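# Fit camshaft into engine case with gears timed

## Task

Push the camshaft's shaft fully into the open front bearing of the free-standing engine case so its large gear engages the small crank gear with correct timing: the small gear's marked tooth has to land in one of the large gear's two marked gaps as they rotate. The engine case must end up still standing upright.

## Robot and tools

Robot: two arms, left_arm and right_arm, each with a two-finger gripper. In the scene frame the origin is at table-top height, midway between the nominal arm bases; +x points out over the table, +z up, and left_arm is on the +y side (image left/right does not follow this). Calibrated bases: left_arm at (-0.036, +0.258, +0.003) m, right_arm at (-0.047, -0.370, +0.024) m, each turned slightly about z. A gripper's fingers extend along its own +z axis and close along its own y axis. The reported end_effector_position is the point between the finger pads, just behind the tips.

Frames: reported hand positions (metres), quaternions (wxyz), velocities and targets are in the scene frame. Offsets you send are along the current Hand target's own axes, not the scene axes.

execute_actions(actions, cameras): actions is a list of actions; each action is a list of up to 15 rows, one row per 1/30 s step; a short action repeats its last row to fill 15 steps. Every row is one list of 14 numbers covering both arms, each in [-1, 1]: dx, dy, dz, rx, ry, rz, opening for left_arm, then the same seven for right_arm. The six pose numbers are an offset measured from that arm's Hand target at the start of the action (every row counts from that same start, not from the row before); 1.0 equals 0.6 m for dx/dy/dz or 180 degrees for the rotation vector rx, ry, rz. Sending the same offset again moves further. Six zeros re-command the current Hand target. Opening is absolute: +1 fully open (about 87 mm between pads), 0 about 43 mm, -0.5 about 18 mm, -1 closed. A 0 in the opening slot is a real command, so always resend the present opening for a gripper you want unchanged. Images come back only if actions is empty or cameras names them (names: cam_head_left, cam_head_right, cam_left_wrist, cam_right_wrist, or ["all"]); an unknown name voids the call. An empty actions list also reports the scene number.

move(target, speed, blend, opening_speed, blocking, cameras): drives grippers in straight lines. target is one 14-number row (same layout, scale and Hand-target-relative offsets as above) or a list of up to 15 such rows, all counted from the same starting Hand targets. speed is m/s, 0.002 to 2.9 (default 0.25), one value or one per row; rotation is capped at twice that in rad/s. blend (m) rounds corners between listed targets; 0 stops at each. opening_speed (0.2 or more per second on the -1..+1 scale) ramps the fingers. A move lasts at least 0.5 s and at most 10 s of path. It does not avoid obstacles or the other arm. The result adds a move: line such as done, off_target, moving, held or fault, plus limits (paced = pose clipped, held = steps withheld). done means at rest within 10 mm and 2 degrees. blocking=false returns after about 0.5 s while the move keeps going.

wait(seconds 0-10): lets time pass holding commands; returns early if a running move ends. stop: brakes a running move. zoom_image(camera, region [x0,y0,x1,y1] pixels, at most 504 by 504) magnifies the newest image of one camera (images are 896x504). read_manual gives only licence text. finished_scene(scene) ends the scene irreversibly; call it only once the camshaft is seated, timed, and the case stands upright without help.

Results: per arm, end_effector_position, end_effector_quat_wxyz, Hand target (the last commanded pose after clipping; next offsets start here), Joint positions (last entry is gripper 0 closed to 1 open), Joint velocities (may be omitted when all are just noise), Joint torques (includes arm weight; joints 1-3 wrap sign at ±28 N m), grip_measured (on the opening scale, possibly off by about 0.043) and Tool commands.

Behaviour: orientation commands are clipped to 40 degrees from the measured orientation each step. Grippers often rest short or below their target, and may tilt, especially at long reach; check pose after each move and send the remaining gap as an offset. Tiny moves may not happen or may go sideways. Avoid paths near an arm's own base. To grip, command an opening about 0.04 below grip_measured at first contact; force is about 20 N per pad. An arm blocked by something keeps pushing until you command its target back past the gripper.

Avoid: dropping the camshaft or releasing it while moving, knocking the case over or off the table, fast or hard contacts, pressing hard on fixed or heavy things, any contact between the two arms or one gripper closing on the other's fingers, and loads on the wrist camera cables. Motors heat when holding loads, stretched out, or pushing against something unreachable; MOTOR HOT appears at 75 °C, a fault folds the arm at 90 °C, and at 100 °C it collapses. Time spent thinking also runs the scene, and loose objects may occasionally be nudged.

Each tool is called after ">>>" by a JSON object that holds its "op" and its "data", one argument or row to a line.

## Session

>>> {"op": "execute_actions", "data": {
  "actions": []
}}

>>> {"op": "zoom_image", "data": {
  "camera": "cam_head_left",
  "region": [140, 240, 640, 480]
}}

Scene clock: 0.00 s.
left_arm: end_effector_position=(+0.3204, +0.2587, +0.0238) grip_measured=+0.983 end_effector_quat_wxyz=(+0.514, -0.072, +0.854, -0.026) | right_arm: end_effector_position=(+0.3368, -0.3941, +0.0649) grip_measured=+0.982 end_effector_quat_wxyz=(+0.550, +0.048, +0.833, -0.023)
Joint positions: left_arm=[0.05 1.513 0.343 0.68 -0.024 -0.147 0.991] | right_arm=[0 1.564 0.406 0.753 0.054 0.038 0.991]
Joint velocities: within noise
Joint torques (N m): no reading
Heat: left arm: 25 °C; right arm: 27 °C.
Hand target: left_arm +0.3242, +0.2587, +0.0292; +0.522, -0.072, +0.850, -0.026 | right_arm +0.3410, -0.3942, +0.0721; +0.560, +0.048, +0.827, -0.023
Tool commands: left_gripper/opening=+1.0 right_gripper/opening=+1.0

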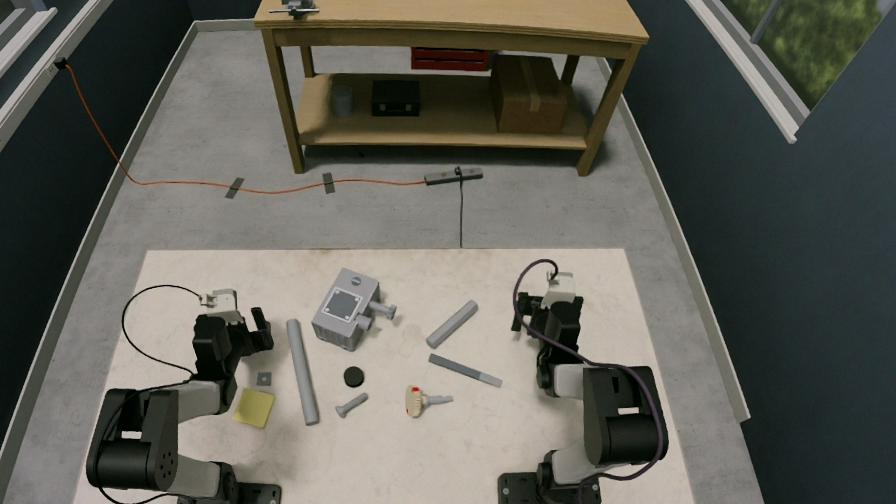

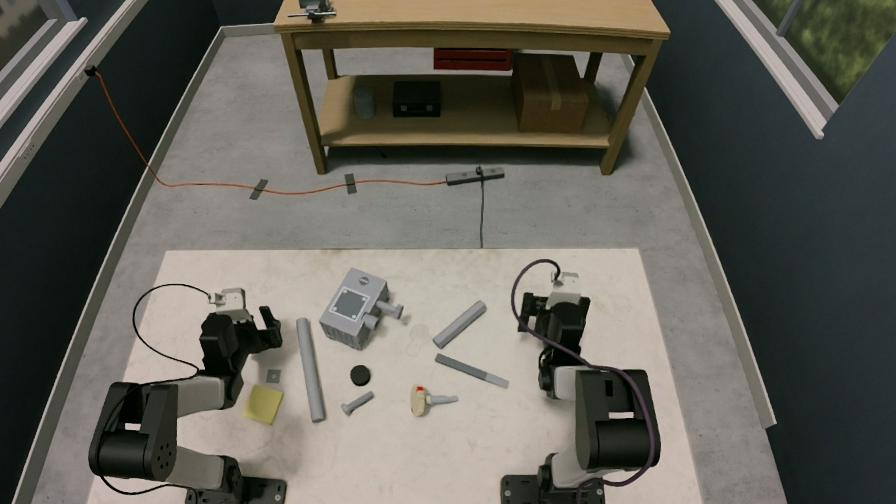

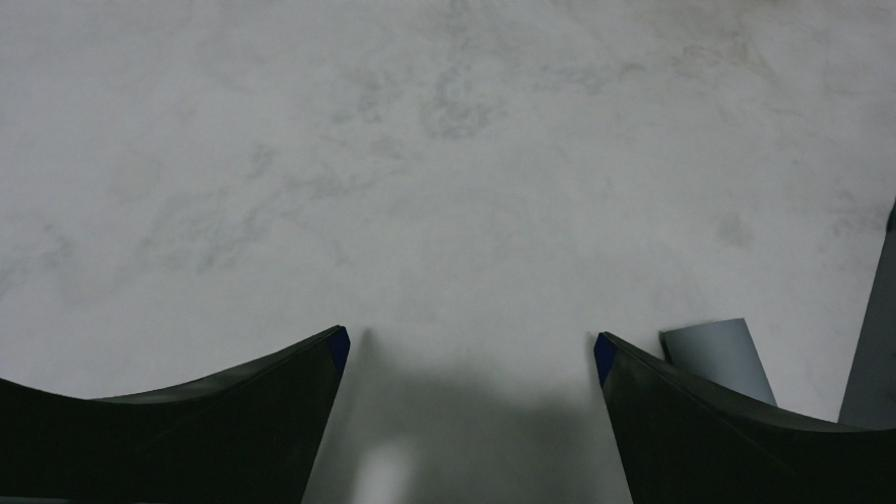

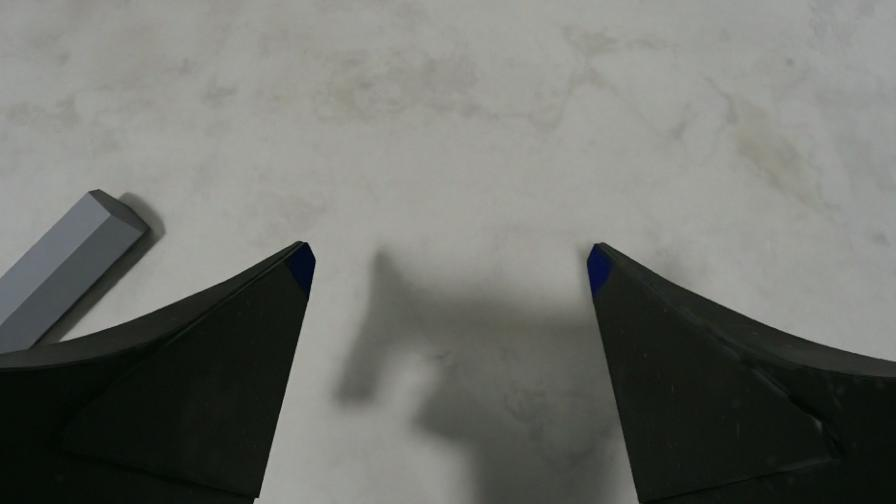

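Scaled by 1.008 from the camera's 896x504 image, which has a finer 1280x720 frame.

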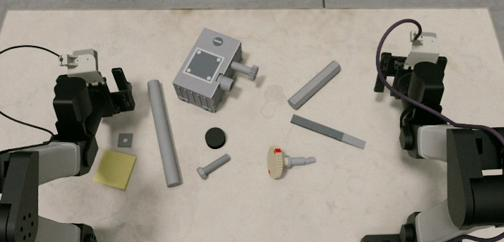

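>>> {"op": "move", "data": {
  "target": [
    [-0.221,-0.03,-0.114,0,0,0,0.3,0,0,0,0,0,0,1],
    [-0.0255,-0.596,-0.4215,0.181,0.325,0.365,0.3,0,0,0,0,0,0,1]
  ],
  "speed": 0.35,
  "blend": [0.05,0],
  "cameras": ["cam_left_wrist","cam_head_left"]
}}

Scene clock: 59.00 s.
left_arm: end_effector_position=(+0.1405, -0.0992, +0.1995) grip_measured=+0.300 end_effector_quat_wxyz=(+0.096, +0.524, +0.845, -0.051) | right_arm: end_effector_position=(+0.3368, -0.3941, +0.0649) grip_measured=+0.982 end_effector_quat_wxyz=(+0.550, +0.048, +0.833, -0.023)
Joint positions: left_arm=[-1.074 2.127 2.345 -1.572 -0.016 -0.006 0.65] | right_arm=[0 1.564 0.406 0.753 0.054 0.038 0.991]
Joint torques (N m): left_arm=[-0.29 -7.1 6.39 0.74 0.18 0.06] | right_arm=[-0.1 -4.44 6.12 2.4 0.11 0.07]
Heat: left arm: 29 °C; right arm: 29 °C.
Hand target: left_arm +0.1395, -0.0999, +0.2003; +0.001, +0.530, +0.848, +0.001 | right_arm +0.3410, -0.3942, +0.0721; +0.560, +0.048, +0.827, -0.023
Off the commanded pose: left_arm 0.002 m, 12 deg | right_arm 0.008 m, 1 deg.
joint sent to its limit (left arm) — joint 4 (wrist pitch), lower limit. The joint targets are off in orientation, not in position.
move: off_target (left_arm)
Images, in order (width x height): cam_head_left 896x504, cam_left_wrist 896x504.

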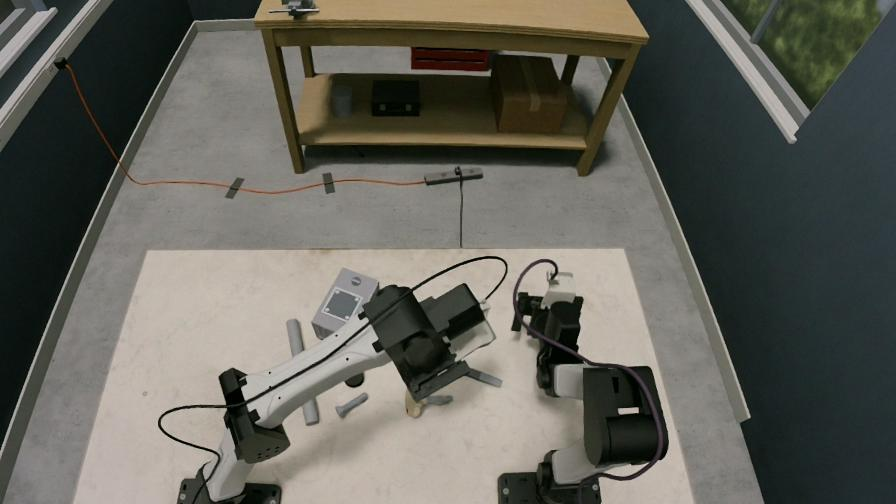

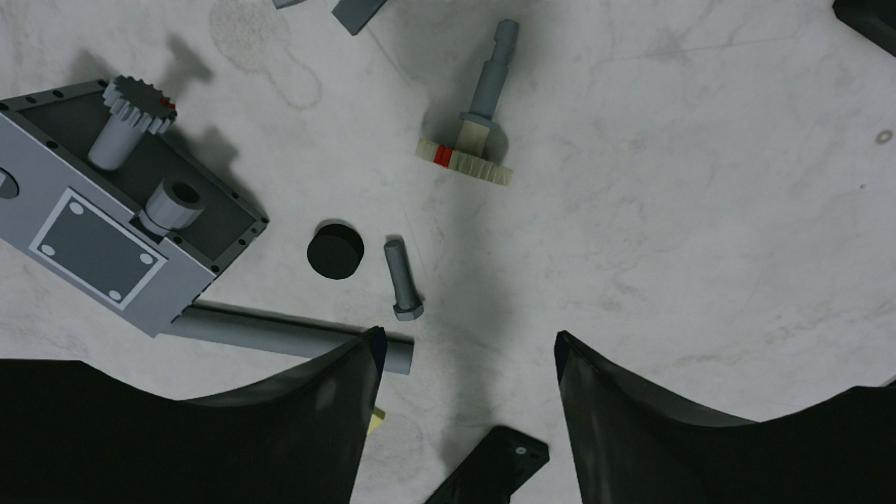

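>>> {"op": "move", "data": {
  "target": [
    [-0.075,-0.0365,0.02,0.094,0.130,0.596,0.3,0,0,0,0,0,0,1]
  ],
  "speed": 0.4,
  "cameras": ["cam_left_wrist","cam_head_left"]
}}

Scene clock: 112.73 s.
left_arm: end_effector_position=(+0.1418, -0.1524, +0.1878) grip_measured=+0.300 end_effector_quat_wxyz=(+0.047, +0.995, +0.029, +0.081) | right_arm: end_effector_position=(+0.3368, -0.3941, +0.0649) grip_measured=+0.982 end_effector_quat_wxyz=(+0.550, +0.048, +0.833, -0.023)
Joint positions: left_arm=[-1.262 2.165 2.299 -1.574 -0.135 1.786 0.65] | right_arm=[0 1.564 0.406 0.753 0.054 0.038 0.991]
Joint torques (N m): left_arm=[-1.02 -8.38 4.29 0.49 -0.04 0.03] | right_arm=[-0.06 -4.45 6.13 2.4 0.12 0.06]
Heat: left arm: 31 °C; right arm: 31 °C.
Hand target: left_arm +0.1395, -0.1500, +0.1882; -0.214, +0.975, +0.058, -0.013 | right_arm +0.3410, -0.3942, +0.0721; +0.560, +0.048, +0.827, -0.023
Off the commanded pose: left_arm 0.003 m, 32 deg | right_arm 0.008 m, 1 deg.
joint sent to its limit (left arm) — joint 4 (wrist pitch), lower limit. The joint targets are off in orientation, not in position.
move: off_target (left_arm)
Images, in order (width x height): cam_head_left 896x504, cam_left_wrist 896x504.

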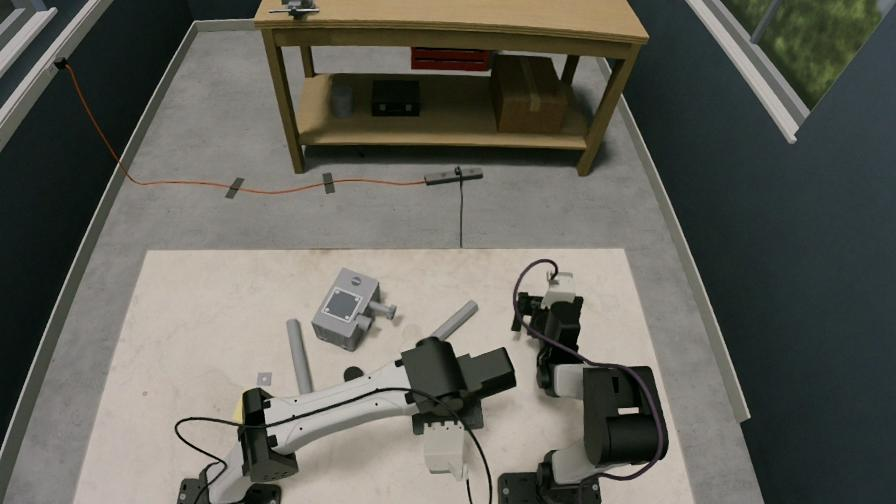

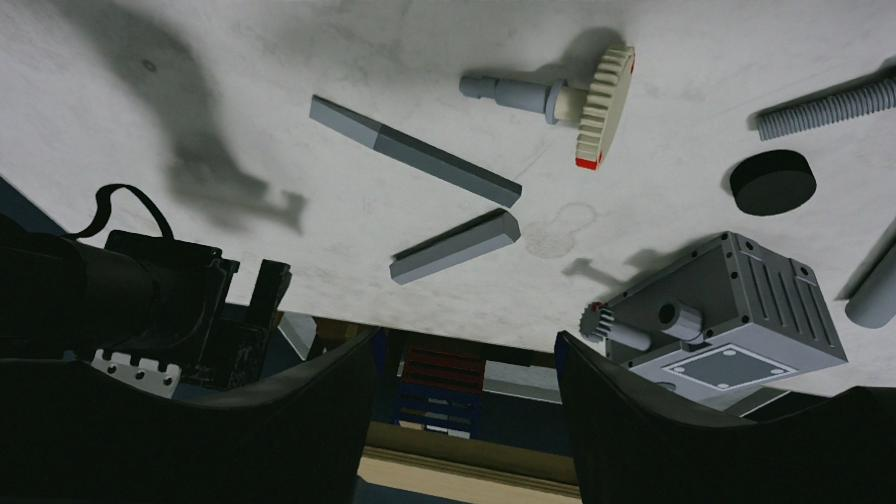

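>>> {"op": "move", "data": {
  "target": [
    [0,-0.045,0.054,-0.138,0,0,0.3,0,0,0,0,0,0,1]
  ],
  "speed": 0.2,
  "cameras": ["cam_left_wrist","cam_head_left","cam_head_right"]
}}

>>> {"op": "zoom_image", "data": {
  "camera": "cam_head_left",
  "region": [360, 350, 500, 450]
}}

Scene clock: 145.93 s.
left_arm: end_effector_position=(+0.1378, -0.1169, +0.1587) grip_measured=+0.300 end_effector_quat_wxyz=(+0.004, +0.998, +0.057, +0.010) | right_arm: end_effector_position=(+0.3368, -0.3941, +0.0649) grip_measured=+0.982 end_effector_quat_wxyz=(+0.550, +0.048, +0.833, -0.023)
Joint positions: left_arm=[-1.198 2.108 2.126 -1.576 -0.016 1.786 0.65] | right_arm=[0 1.564 0.406 0.753 0.054 0.038 0.991]
Joint torques (N m): left_arm=[-0.24 -10.4 4.34 0.28 0.26 -0.02] | right_arm=[-0.13 -4.4 6.08 2.4 0.09 0.06]
Heat: left arm: 30 °C; right arm: 32 °C.
Hand target: left_arm +0.1350, -0.1123, +0.1702; +0.001, +0.998, +0.059, +0.000 | right_arm +0.3410, -0.3942, +0.0721; +0.560, +0.048, +0.827, -0.023
Off the commanded pose: left_arm 0.013 m, 1 deg | right_arm 0.008 m, 1 deg.
joint sent to its limit (left arm) — joint 4 (wrist pitch), lower limit. The joint targets still meet the commanded pose.
move: off_target (left_arm)
Images, in order (width x height): cam_head_left 896x504, cam_head_right 896x504, cam_left_wrist 896x504.

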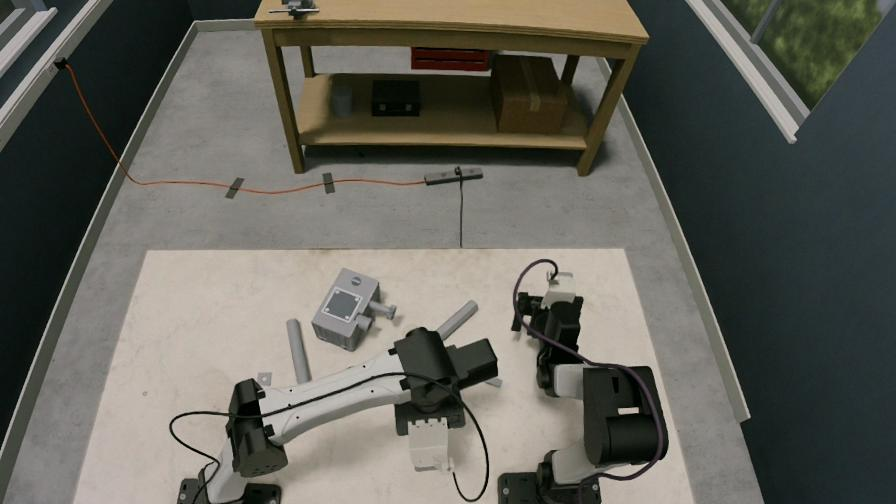

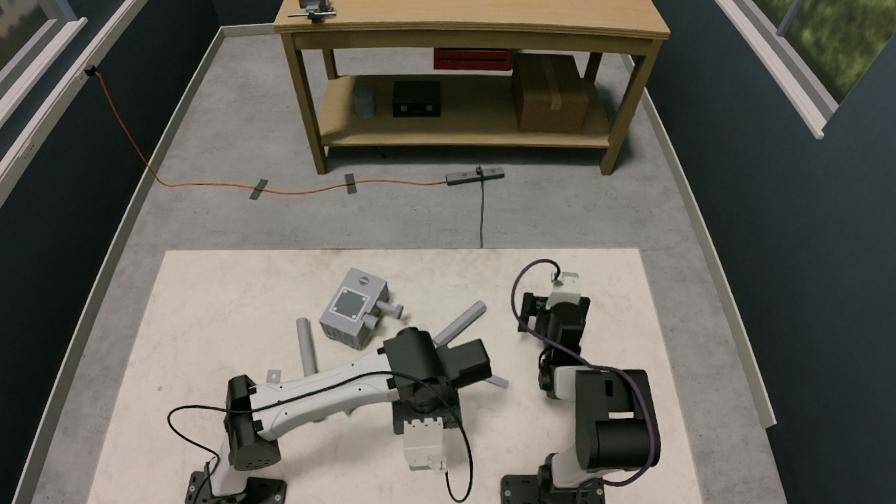

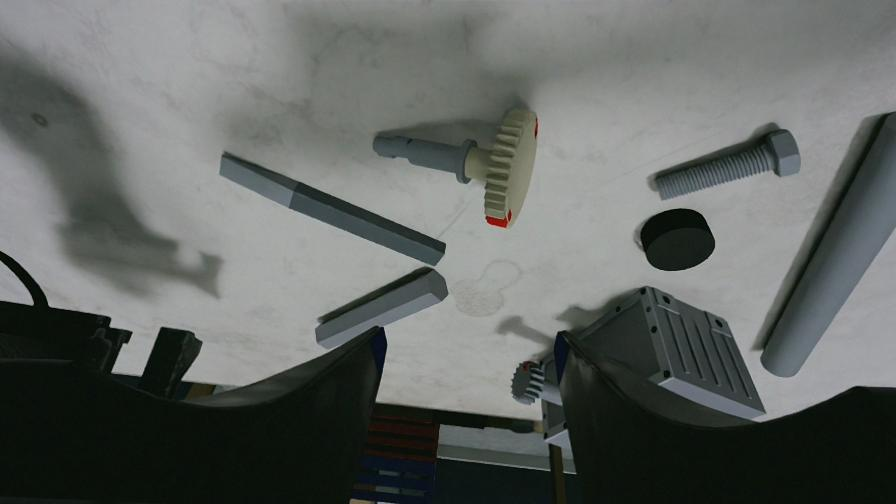

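Scaled by 3.600 from the camera's 896x504 image, which has a finer 1280x720 frame.

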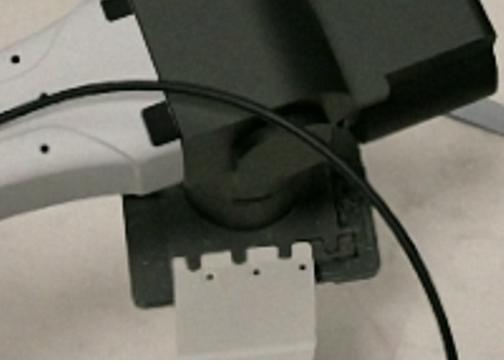

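>>> {"op": "move", "data": {
  "target": [
    [0.018,0.003,0.07,0,0,0,0.3,0,0,0,0,0,0,1]
  ],
  "speed": 0.2,
  "cameras": ["cam_left_wrist"]
}}

Scene clock: 163.87 s.
left_arm: end_effector_position=(+0.1452, -0.1096, +0.1245) grip_measured=+0.300 end_effector_quat_wxyz=(-0.014, +0.998, +0.061, +0.002) | right_arm: end_effector_position=(+0.3368, -0.3941, +0.0649) grip_measured=+0.982 end_effector_quat_wxyz=(+0.550, +0.048, +0.833, -0.023)
Joint positions: left_arm=[-1.174 2.105 1.985 -1.477 -0.012 1.802 0.65] | right_arm=[0 1.564 0.406 0.753 0.054 0.038 0.991]
Joint torques (N m): left_arm=[-0.05 -9.06 4.36 0.5 0.28 0.08] | right_arm=[-0.1 -4.38 6.09 2.41 0.11 0.04]
Heat: left arm: 31 °C; right arm: 32 °C.
Hand target: left_arm +0.1459, -0.1128, +0.1283; +0.001, +0.998, +0.059, +0.000 | right_arm +0.3410, -0.3942, +0.0721; +0.560, +0.048, +0.827, -0.023
Off the commanded pose: left_arm 0.005 m, 2 deg | right_arm 0.008 m, 1 deg.
move: done
Images, in order (width x height): cam_left_wrist 896x504.

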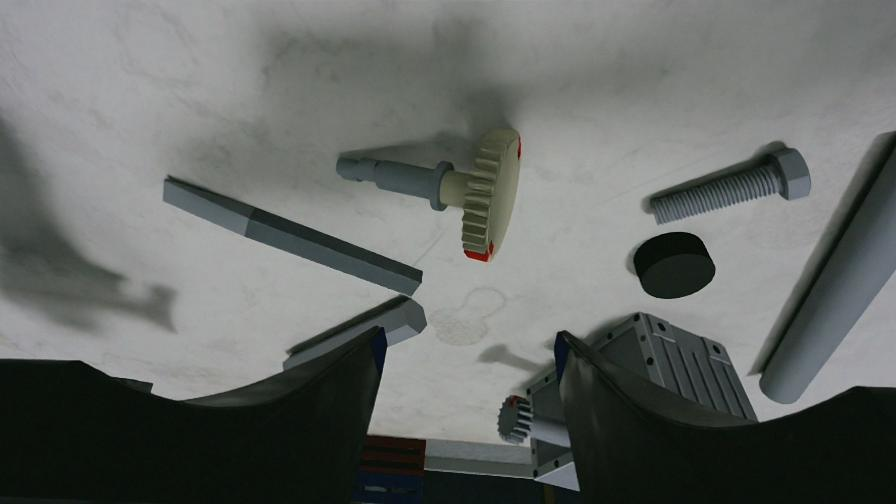

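>>> {"op": "move", "data": {
  "target": [
    [0.012,0.003,0.055,0,0,-0.017,0.3,0,0,0,0,0,0,1]
  ],
  "speed": 0.15,
  "cameras": ["cam_left_wrist"]
}}

Scene clock: 171.57 s.
left_arm: end_effector_position=(+0.1518, -0.1114, +0.0975) grip_measured=+0.300 end_effector_quat_wxyz=(-0.007, +0.997, +0.080, +0.004) | right_arm: end_effector_position=(+0.3368, -0.3941, +0.0649) grip_measured=+0.982 end_effector_quat_wxyz=(+0.550, +0.048, +0.833, -0.023)
Joint positions: left_arm=[-1.16 2.105 1.877 -1.354 -0.011 1.778 0.65] | right_arm=[0 1.564 0.406 0.753 0.054 0.038 0.991]
Joint torques (N m): left_arm=[0.09 -7.92 4.49 0.51 0.27 -0.07] | right_arm=[-0.21 -4.45 6.09 2.4 0.1 0.05]
Heat: left arm: 33 °C; right arm: 32 °C.
Hand target: left_arm +0.1532, -0.1137, +0.0952; +0.001, +0.996, +0.086, +0.000 | right_arm +0.3410, -0.3942, +0.0721; +0.560, +0.048, +0.827, -0.023
Off the commanded pose: left_arm 0.004 m, 1 deg | right_arm 0.008 m, 1 deg.
move: done
Images, in order (width x height): cam_left_wrist 896x504.

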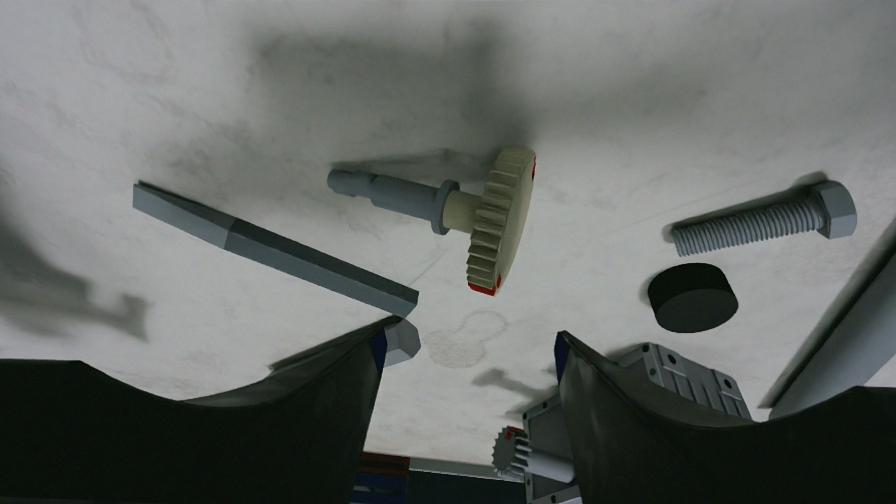

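>>> {"op": "move", "data": {
  "target": [
    [-0.004,0.003,0.028,0,0,0.028,0.3,0,0,0,0,0,0,1]
  ],
  "speed": 0.12,
  "cameras": ["cam_left_wrist"]
}}

Scene clock: 181.67 s.
left_arm: end_effector_position=(+0.1512, -0.1119, +0.0775) grip_measured=+0.300 end_effector_quat_wxyz=(-0.011, +0.999, +0.045, +0.002) | right_arm: end_effector_position=(+0.3368, -0.3941, +0.0649) grip_measured=+0.982 end_effector_quat_wxyz=(+0.550, +0.048, +0.833, -0.023)
Joint positions: left_arm=[-1.16 2.105 1.798 -1.283 -0.011 1.847 0.65] | right_arm=[0 1.564 0.406 0.753 0.054 0.038 0.991]
Joint torques (N m): left_arm=[-0.27 -8.51 4.52 0.51 0.27 0.05] | right_arm=[-0.18 -4.41 6.05 2.39 0.1 0.08]
Heat: left arm: 34 °C; right arm: 32 °C.
Hand target: left_arm +0.1511, -0.1160, +0.0784; +0.001, +0.999, +0.042, +0.000 | right_arm +0.3410, -0.3942, +0.0721; +0.560, +0.048, +0.827, -0.023
Off the commanded pose: left_arm 0.004 m, 1 deg | right_arm 0.008 m, 1 deg.
move: done
Images, in order (width x height): cam_left_wrist 896x504.

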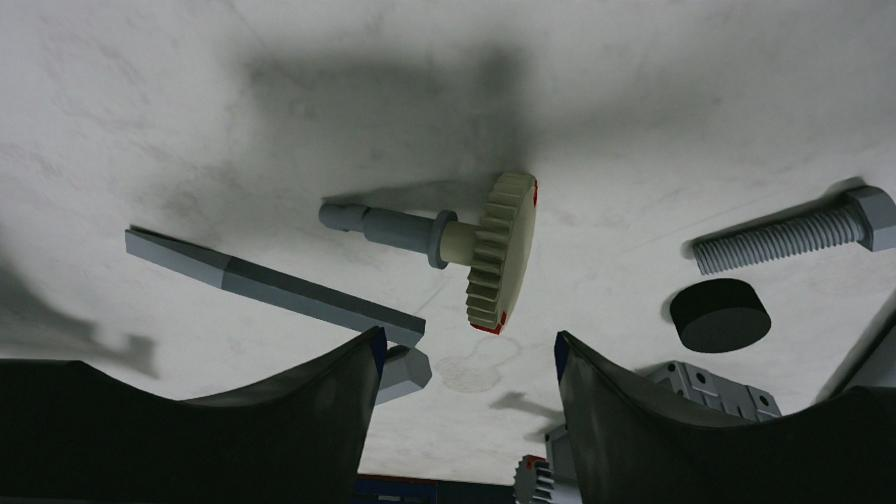

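>>> {"op": "move", "data": {
  "target": [
    [-0.024,-0.008,0,0,0,0,0.3,0,0,0,0,0,0,1],
    [-0.024,-0.009,0.03,0,0,0,0.3,0,0,0,0,0,0,1]
  ],
  "speed": 0.12,
  "cameras": ["cam_left_wrist"]
}}

Scene clock: 190.20 s.
left_arm: end_effector_position=(+0.1384, -0.1062, +0.0524) grip_measured=+0.300 end_effector_quat_wxyz=(-0.019, +0.999, +0.041, -0.001) | right_arm: end_effector_position=(+0.3368, -0.3941, +0.0649) grip_measured=+0.982 end_effector_quat_wxyz=(+0.550, +0.048, +0.833, -0.023)
Joint positions: left_arm=[-1.185 2.095 1.683 -1.197 -0.01 1.83 0.65] | right_arm=[0 1.564 0.406 0.753 0.054 0.038 0.991]
Joint torques (N m): left_arm=[-0.75 -9.8 4.46 0.45 0.26 -0.06] | right_arm=[-0.06 -4.44 6.09 2.4 0.12 0.09]
Heat: left arm: 35 °C; right arm: 33 °C.
Hand target: left_arm +0.1364, -0.1119, +0.0604; +0.001, +0.999, +0.042, +0.000 | right_arm +0.3410, -0.3942, +0.0721; +0.560, +0.048, +0.827, -0.023
Off the commanded pose: left_arm 0.010 m, 2 deg | right_arm 0.008 m, 1 deg.
move: done
Images, in order (width x height): cam_left_wrist 896x504.

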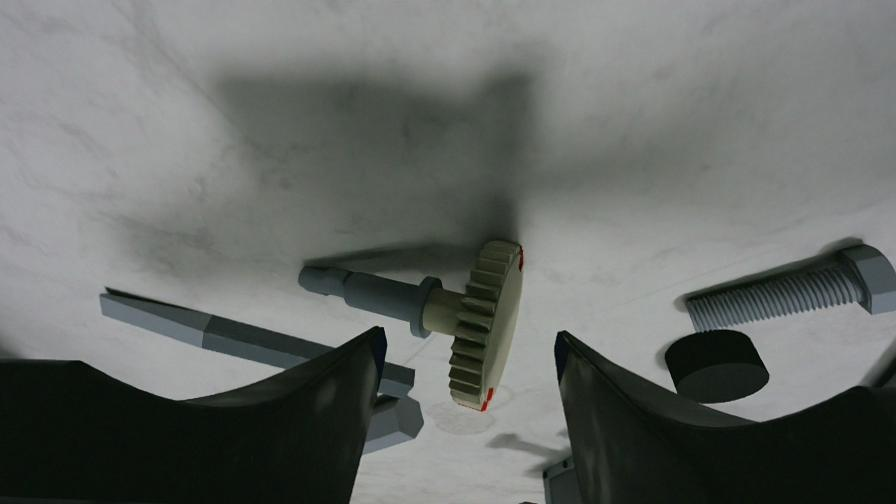

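>>> {"op": "move", "data": {
  "target": [
    [0,0.0,-0.012,0,0,0.028,0.3,0,0,0,0,0,0,1]
  ],
  "speed": 0.12,
  "cameras": ["cam_left_wrist"]
}}

Scene clock: 198.17 s.
left_arm: end_effector_position=(+0.1387, -0.1101, +0.0561) grip_measured=+0.300 end_effector_quat_wxyz=(-0.015, +1.000, +0.003, +0.000) | right_arm: end_effector_position=(+0.3368, -0.3941, +0.0649) grip_measured=+0.982 end_effector_quat_wxyz=(+0.550, +0.048, +0.833, -0.023)
Joint positions: left_arm=[-1.185 2.085 1.683 -1.196 -0.01 1.906 0.65] | right_arm=[0 1.564 0.406 0.753 0.054 0.038 0.991]
Joint torques (N m): left_arm=[-0.57 -10.41 4.52 0.3 0.26 0.08] | right_arm=[-0.12 -4.4 6.11 2.42 0.1 0.07]
Heat: left arm: 36 °C; right arm: 33 °C.
Hand target: left_arm +0.1364, -0.1119, +0.0677; +0.001, +1.000, -0.002, +0.000 | right_arm +0.3410, -0.3942, +0.0721; +0.560, +0.048, +0.827, -0.023
Off the commanded pose: left_arm 0.012 m, 2 deg | right_arm 0.008 m, 1 deg.
move: off_target (left_arm)
Images, in order (width x height): cam_left_wrist 896x504.

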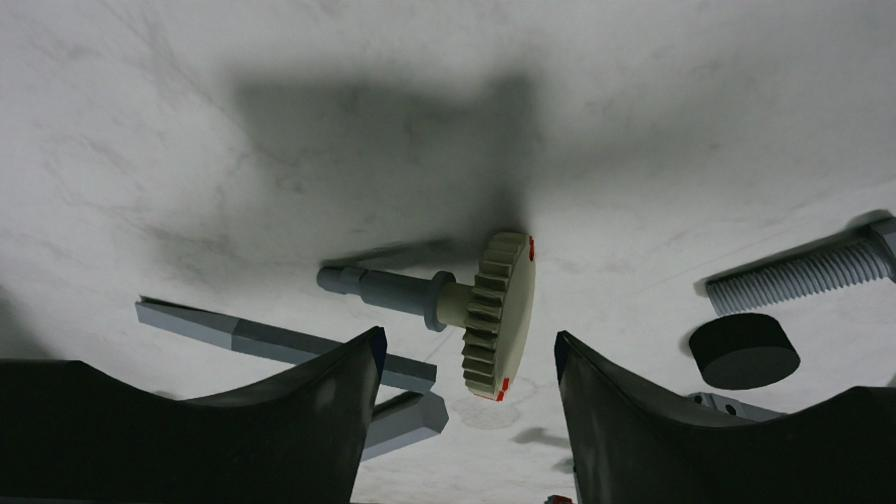

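>>> {"op": "move", "data": {
  "target": [
    [0,-0.012,0.003,0,0,0.01,0.3,0,0,0,0,0,0,1],
    [0,-0.012,0.003,0,0,0.01,-0.5,0,0,0,0,0,0,1]
  ],
  "speed": 0.12,
  "opening_speed": 0.5,
  "cameras": ["cam_left_wrist"]
}}

Scene clock: 205.47 s.
left_arm: end_effector_position=(+0.1350, -0.1014, +0.0547) grip_measured=-0.500 end_effector_quat_wxyz=(-0.020, +1.000, -0.017, -0.002) | right_arm: end_effector_position=(+0.3368, -0.3941, +0.0649) grip_measured=+0.982 end_effector_quat_wxyz=(+0.550, +0.048, +0.833, -0.023)
Joint positions: left_arm=[-1.185 2.055 1.632 -1.188 -0.01 1.946 0.25] | right_arm=[0 1.564 0.406 0.753 0.054 0.038 0.991]
Joint torques (N m): left_arm=[0.08 -10.19 4.44 0.4 0.26 0.05] | right_arm=[-0.08 -4.38 6.11 2.41 0.12 0.07]
Heat: left arm: 36 °C; right arm: 33 °C.
Hand target: left_arm +0.1364, -0.1046, +0.0658; +0.001, +1.000, -0.017, +0.000 | right_arm +0.3410, -0.3942, +0.0721; +0.560, +0.048, +0.827, -0.023
Off the commanded pose: left_arm 0.012 m, 2 deg | right_arm 0.008 m, 1 deg.
move: off_target (left_arm); target 2's new opening was sent with left_arm's hand 0.012 m and 3 deg from that target
Images, in order (width x height): cam_left_wrist 896x504.

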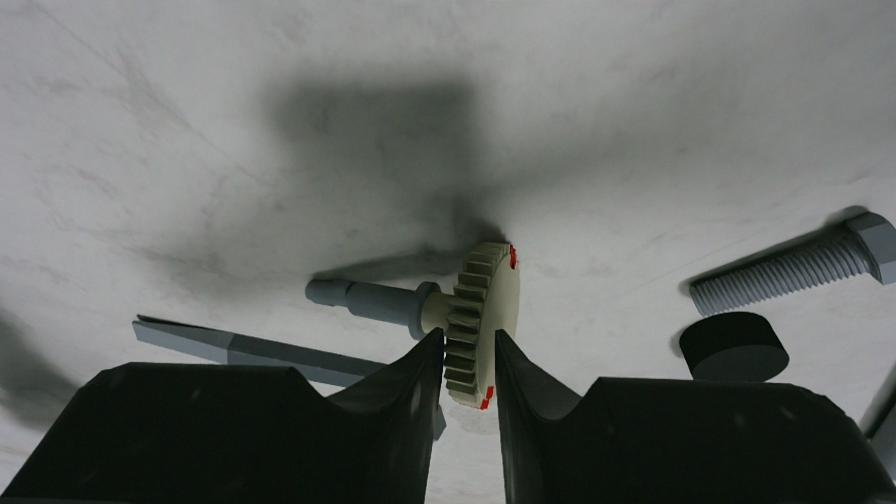

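Well placed. Close further.

>>> {"op": "move", "data": {
  "target": [
    [0,0,0,0,0,0,-0.76,0,0,0,0,0,0,1]
  ],
  "opening_speed": 0.3,
  "cameras": ["cam_left_wrist"]
}}

Scene clock: 213.00 s.
left_arm: end_effector_position=(+0.1353, -0.1018, +0.0564) grip_measured=-0.637 end_effector_quat_wxyz=(-0.018, +1.000, -0.017, -0.001) | right_arm: end_effector_position=(+0.3368, -0.3941, +0.0649) grip_measured=+0.982 end_effector_quat_wxyz=(+0.550, +0.048, +0.833, -0.023)
Joint positions: left_arm=[-1.185 2.05 1.632 -1.187 -0.01 1.947 0.181] | right_arm=[0 1.564 0.406 0.753 0.054 0.038 0.991]
Joint torques (N m): left_arm=[-0.02 -9.84 4.45 0.4 0.25 0.06] | right_arm=[-0.1 -4.45 6.09 2.41 0.1 0.06]
Heat: left arm: 37 °C; right arm: 33 °C.
Hand target: left_arm +0.1363, -0.1047, +0.0659; +0.001, +1.000, -0.018, +0.000 | right_arm +0.3410, -0.3942, +0.0721; +0.560, +0.048, +0.827, -0.023
Off the commanded pose: left_arm 0.010 m, 2 deg | right_arm 0.008 m, 1 deg.
move: done
Images, in order (width x height): cam_left_wrist 896x504.

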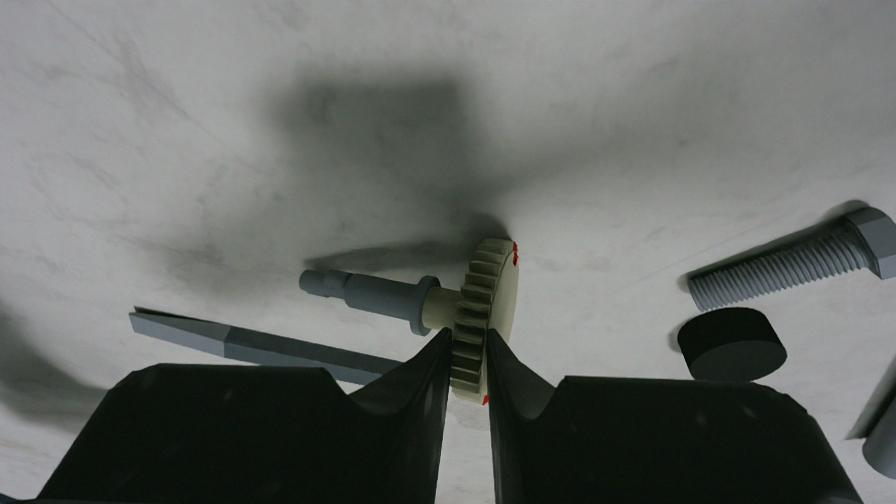

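>>> {"op": "move", "data": {
  "target": [
    [0,0,-0.12,0,0,0,-0.76,0,0,0,0,0,0,1]
  ],
  "speed": 0.15,
  "cameras": ["cam_left_wrist","cam_head_left"]
}}

Scene clock: 220.57 s.
left_arm: end_effector_position=(+0.1346, -0.1025, +0.1210) grip_measured=-0.661 end_effector_quat_wxyz=(-0.019, +1.000, -0.017, -0.004) | right_arm: end_effector_position=(+0.3368, -0.3941, +0.0649) grip_measured=+0.982 end_effector_quat_wxyz=(+0.550, +0.048, +0.833, -0.023)
Joint positions: left_arm=[-1.185 2.044 1.88 -1.447 -0.005 1.947 0.17] | right_arm=[0 1.564 0.406 0.753 0.054 0.038 0.991]
Joint torques (N m): left_arm=[-0.01 -9.73 6.82 0.16 0.2 0.06] | right_arm=[-0.12 -4.42 6.05 2.41 0.11 0.05]
Heat: left arm: 38 °C; right arm: 33 °C.
Hand target: left_arm +0.1364, -0.1045, +0.1378; +0.001, +1.000, -0.018, +0.000 | right_arm +0.3410, -0.3942, +0.0721; +0.560, +0.048, +0.827, -0.023
Off the commanded pose: left_arm 0.017 m, 2 deg | right_arm 0.008 m, 1 deg.
move: off_target (left_arm)
Images, in order (width x height): cam_head_left 896x504, cam_left_wrist 896x504.

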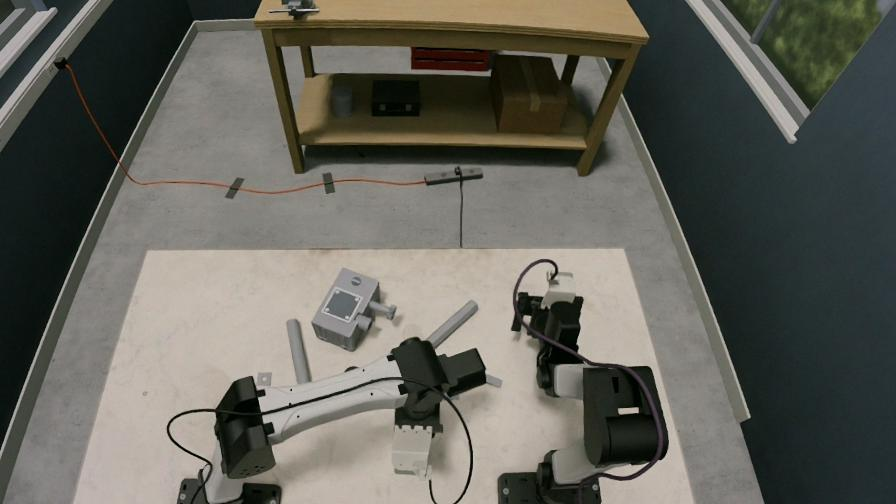

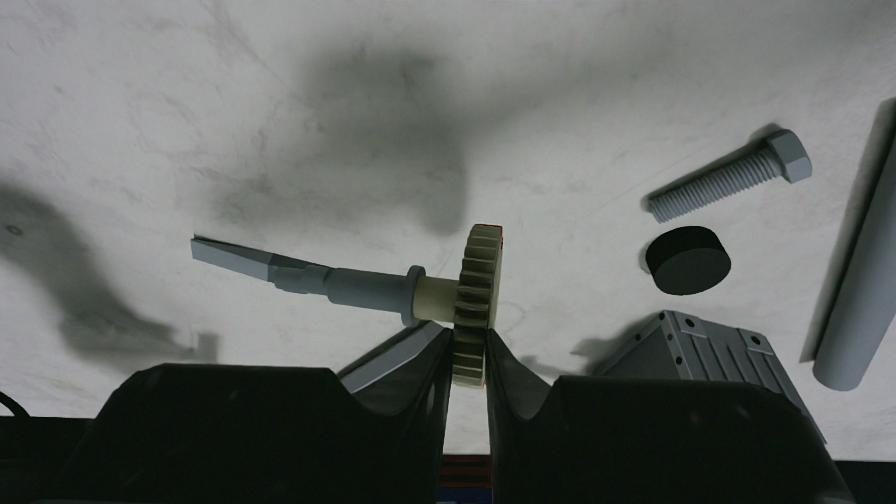

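>>> {"op": "move", "data": {
  "target": [
    [0.03,0.0,-0.108,0,0,-0.3,-0.76,0,0,0,0,0,0,1],
    [0.19,0.006,-0.108,0,0,-0.955,-0.76,0,0,0,0,0,0,1]
  ],
  "speed": 0.35,
  "blend": [0.03,0],
  "cameras": ["cam_left_wrist","cam_head_left"]
}}

Scene clock: 236.80 s.
left_arm: end_effector_position=(+0.2482, -0.1105, +0.1988) grip_measured=-0.661 end_effector_quat_wxyz=(+0.115, +0.079, +0.983, -0.118) | right_arm: end_effector_position=(+0.3368, -0.3941, +0.0649) grip_measured=+0.982 end_effector_quat_wxyz=(+0.550, +0.048, +0.833, -0.023)
Joint positions: left_arm=[-0.81 2.339 2.682 -1.583 0.007 -0.695 0.17] | right_arm=[0 1.564 0.406 0.753 0.054 0.038 0.991]
Joint torques (N m): left_arm=[0.12 -8.58 6.3 1.05 0.18 -0.08] | right_arm=[-0.06 -4.44 6.08 2.42 0.09 0.04]
Heat: left arm: 38 °C; right arm: 33 °C.
Hand target: left_arm +0.2503, -0.1120, +0.2025; +0.000, +0.088, +0.996, -0.001 | right_arm +0.3410, -0.3942, +0.0721; +0.560, +0.048, +0.827, -0.023
Off the commanded pose: left_arm 0.004 m, 19 deg | right_arm 0.008 m, 1 deg.
joint sent to its limit (left arm) — joint 4 (wrist pitch), lower limit. The joint targets are off in orientation, not in position.
move: off_target (left_arm)
Images, in order (width x height): cam_head_left 896x504, cam_left_wrist 896x504.

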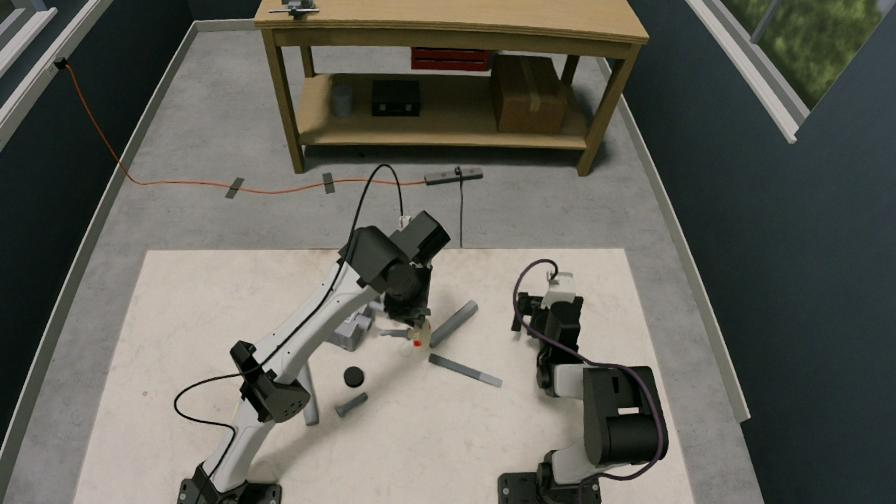

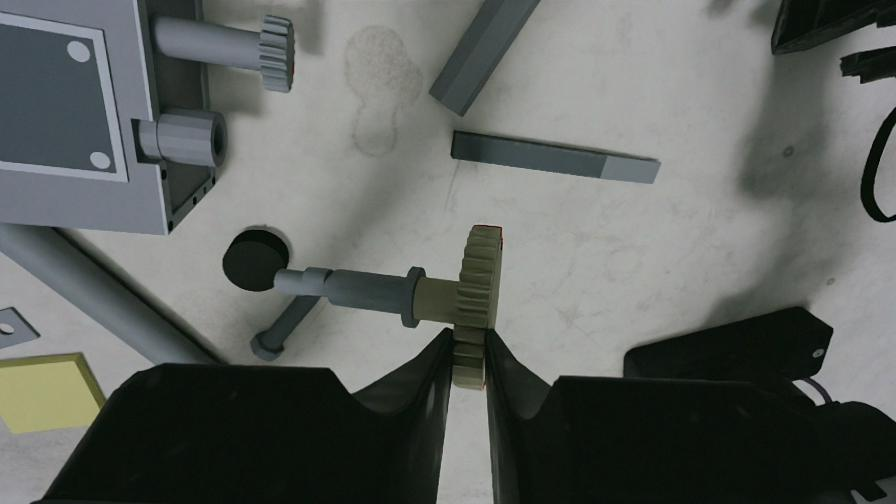

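>>> {"op": "move", "data": {
  "target": [
    [0,0,0.135,0,0,0,-0.76,0,0,0,0,0,0,1]
  ],
  "speed": 0.15,
  "cameras": ["cam_left_wrist"]
}}

Scene clock: 246.00 s.
left_arm: end_effector_position=(+0.2501, -0.1128, +0.1216) grip_measured=-0.661 end_effector_quat_wxyz=(+0.049, +0.080, +0.994, -0.053) | right_arm: end_effector_position=(+0.3368, -0.3941, +0.0649) grip_measured=+0.982 end_effector_quat_wxyz=(+0.550, +0.048, +0.833, -0.023)
Joint positions: left_arm=[-0.81 2.495 2.653 -1.583 0.007 -0.695 0.17] | right_arm=[0 1.564 0.406 0.753 0.054 0.038 0.991]
Joint torques (N m): left_arm=[-0.29 -9.74 4.81 0.71 0.08 0.04] | right_arm=[-0.12 -4.41 6.06 2.39 0.11 0.06]
Heat: left arm: 37 °C; right arm: 33 °C.
Hand target: left_arm +0.2502, -0.1121, +0.1215; +0.000, +0.088, +0.996, -0.001 | right_arm +0.3410, -0.3942, +0.0721; +0.560, +0.048, +0.827, -0.023
Off the commanded pose: left_arm 0.001 m, 8 deg | right_arm 0.008 m, 1 deg.
joint sent to its limit (left arm) — joint 4 (wrist pitch), lower limit. The joint targets are off in orientation, not in position.
move: off_target (left_arm)
Images, in order (width x height): cam_left_wrist 896x504.

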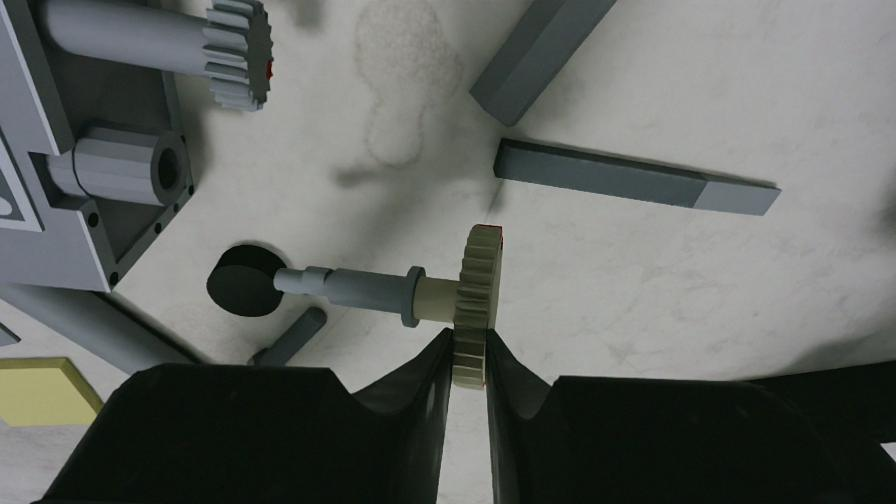

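>>> {"op": "move", "data": {
  "target": [
    [-0.02,0,0.03,0,-0.167,0.028,-0.76,0,0,0,0,0,0,1]
  ],
  "speed": 0.15,
  "cameras": ["cam_left_wrist"]
}}

Scene clock: 266.83 s.
left_arm: end_effector_position=(+0.2563, -0.1088, +0.0804) grip_measured=-0.661 end_effector_quat_wxyz=(+0.226, +0.130, +0.965, -0.005) | right_arm: end_effector_position=(+0.3368, -0.3941, +0.0649) grip_measured=+0.982 end_effector_quat_wxyz=(+0.550, +0.048, +0.833, -0.023)
Joint positions: left_arm=[-0.923 2.166 1.893 -0.971 -0.325 -0.646 0.17] | right_arm=[0 1.564 0.406 0.753 0.054 0.038 0.991]
Joint torques (N m): left_arm=[-0.85 -12.46 5.38 1.33 -0.35 0.09] | right_arm=[-0.06 -4.38 6.09 2.39 0.09 0.07]
Heat: left arm: 37 °C; right arm: 34 °C.
Hand target: left_arm +0.2620, -0.1143, +0.1034; +0.258, +0.128, +0.957, -0.024 | right_arm +0.3410, -0.3942, +0.0721; +0.560, +0.048, +0.827, -0.023
Off the commanded pose: left_arm 0.024 m, 4 deg | right_arm 0.008 m, 1 deg.
move: off_target (left_arm)
Images, in order (width x height): cam_left_wrist 896x504.

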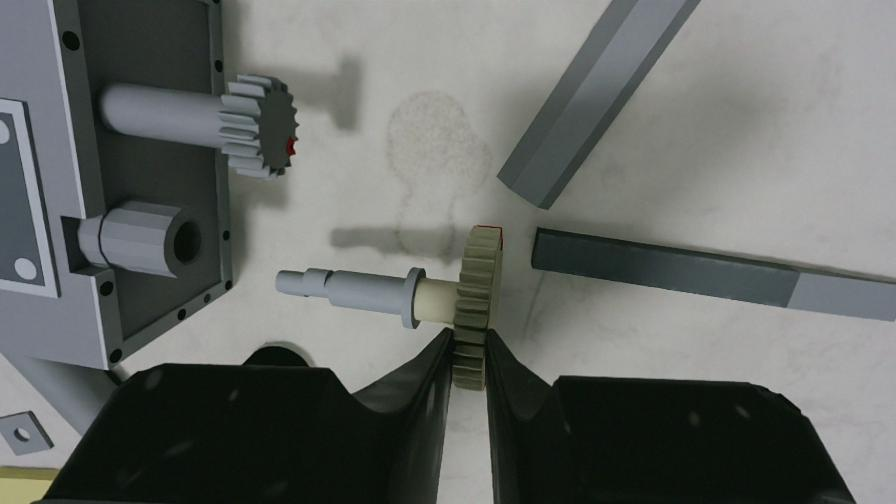

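>>> {"op": "move", "data": {
  "target": [
    [-0.033,0,-0.0025,0.016,0,0,-0.76,0,0,0,0,0,0,1]
  ],
  "speed": 0.1,
  "cameras": ["cam_left_wrist"]
}}

Scene clock: 284.37 s.
left_arm: end_effector_position=(+0.2694, -0.1100, +0.0922) grip_measured=-0.661 end_effector_quat_wxyz=(+0.230, +0.138, +0.963, -0.022) | right_arm: end_effector_position=(+0.3368, -0.3941, +0.0649) grip_measured=+0.982 end_effector_quat_wxyz=(+0.550, +0.048, +0.833, -0.023)
Joint positions: left_arm=[-0.894 2.166 1.934 -0.97 -0.294 -0.597 0.17] | right_arm=[0 1.564 0.406 0.753 0.054 0.038 0.991]
Joint torques (N m): left_arm=[-0.16 -11.06 7.75 1.35 -0.07 0.06] | right_arm=[-0.1 -4.45 6.06 2.39 0.11 0.07]
Heat: left arm: 42 °C; right arm: 34 °C.
Hand target: left_arm +0.2778, -0.1188, +0.1147; +0.255, +0.135, +0.956, -0.048 | right_arm +0.3410, -0.3942, +0.0721; +0.560, +0.048, +0.827, -0.023
Off the commanded pose: left_arm 0.025 m, 4 deg | right_arm 0.008 m, 1 deg.
move: off_target (left_arm)
Images, in order (width x height): cam_left_wrist 896x504.

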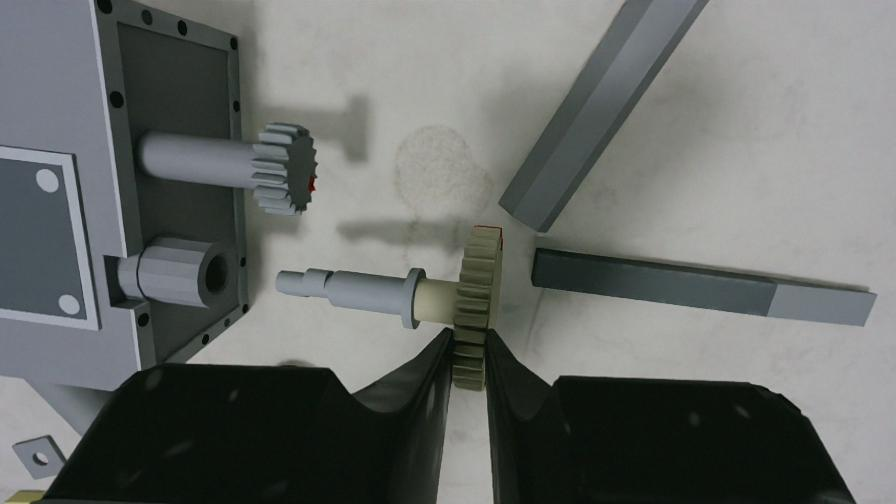

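>>> {"op": "move", "data": {
  "target": [
    [0,0.042,0,0,0,0,-0.76,0,0,0,0,0,0,1]
  ],
  "speed": 0.08,
  "cameras": ["cam_left_wrist"]
}}

>>> {"op": "zoom_image", "data": {
  "camera": "cam_left_wrist",
  "region": [160, 180, 510, 400]
}}

Scene clock: 302.23 s.
left_arm: end_effector_position=(+0.2776, -0.0907, +0.0922) grip_measured=-0.661 end_effector_quat_wxyz=(+0.228, +0.139, +0.963, -0.025) | right_arm: end_effector_position=(+0.3368, -0.3941, +0.0649) grip_measured=+0.982 end_effector_quat_wxyz=(+0.550, +0.048, +0.833, -0.023)
Joint positions: left_arm=[-0.85 2.115 1.853 -0.928 -0.27 -0.554 0.169] | right_arm=[0 1.564 0.406 0.753 0.054 0.038 0.991]
Joint torques (N m): left_arm=[0.02 -12.03 5.48 1.46 -0.11 0.06] | right_arm=[-0.09 -4.41 6.05 2.41 0.11 0.07]
Heat: left arm: 44 °C; right arm: 34 °C.
Hand target: left_arm +0.2848, -0.0946, +0.1140; +0.255, +0.135, +0.956, -0.048 | right_arm +0.3410, -0.3942, +0.0721; +0.560, +0.048, +0.827, -0.023
Off the commanded pose: left_arm 0.023 m, 4 deg | right_arm 0.008 m, 1 deg.
move: off_target (left_arm)
Images, in order (width x height): cam_left_wrist 896x504.

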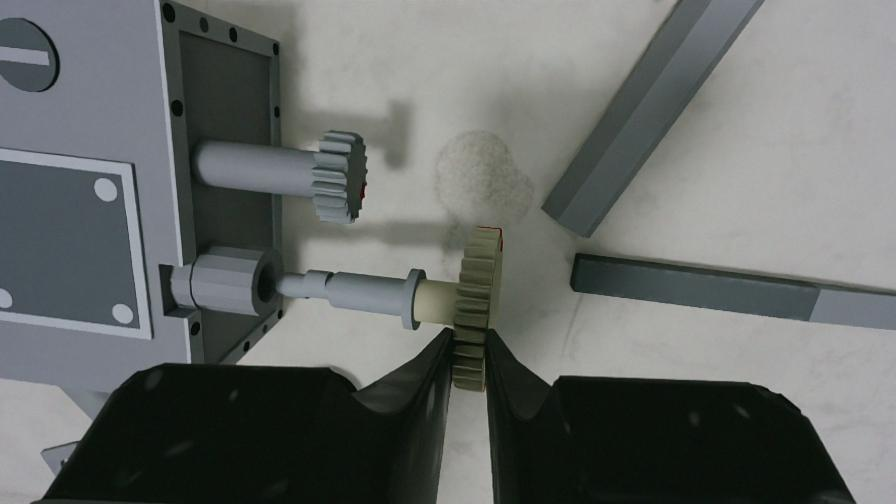

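Scaled by 1.440 from the camera's 896x504 image, which has a finer 1280x720 frame.

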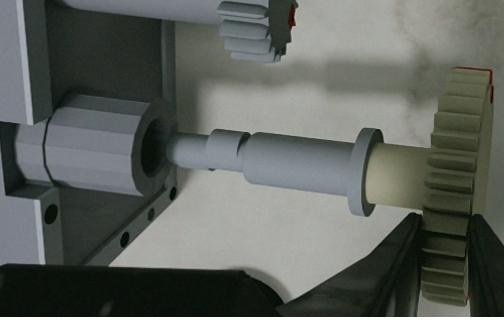

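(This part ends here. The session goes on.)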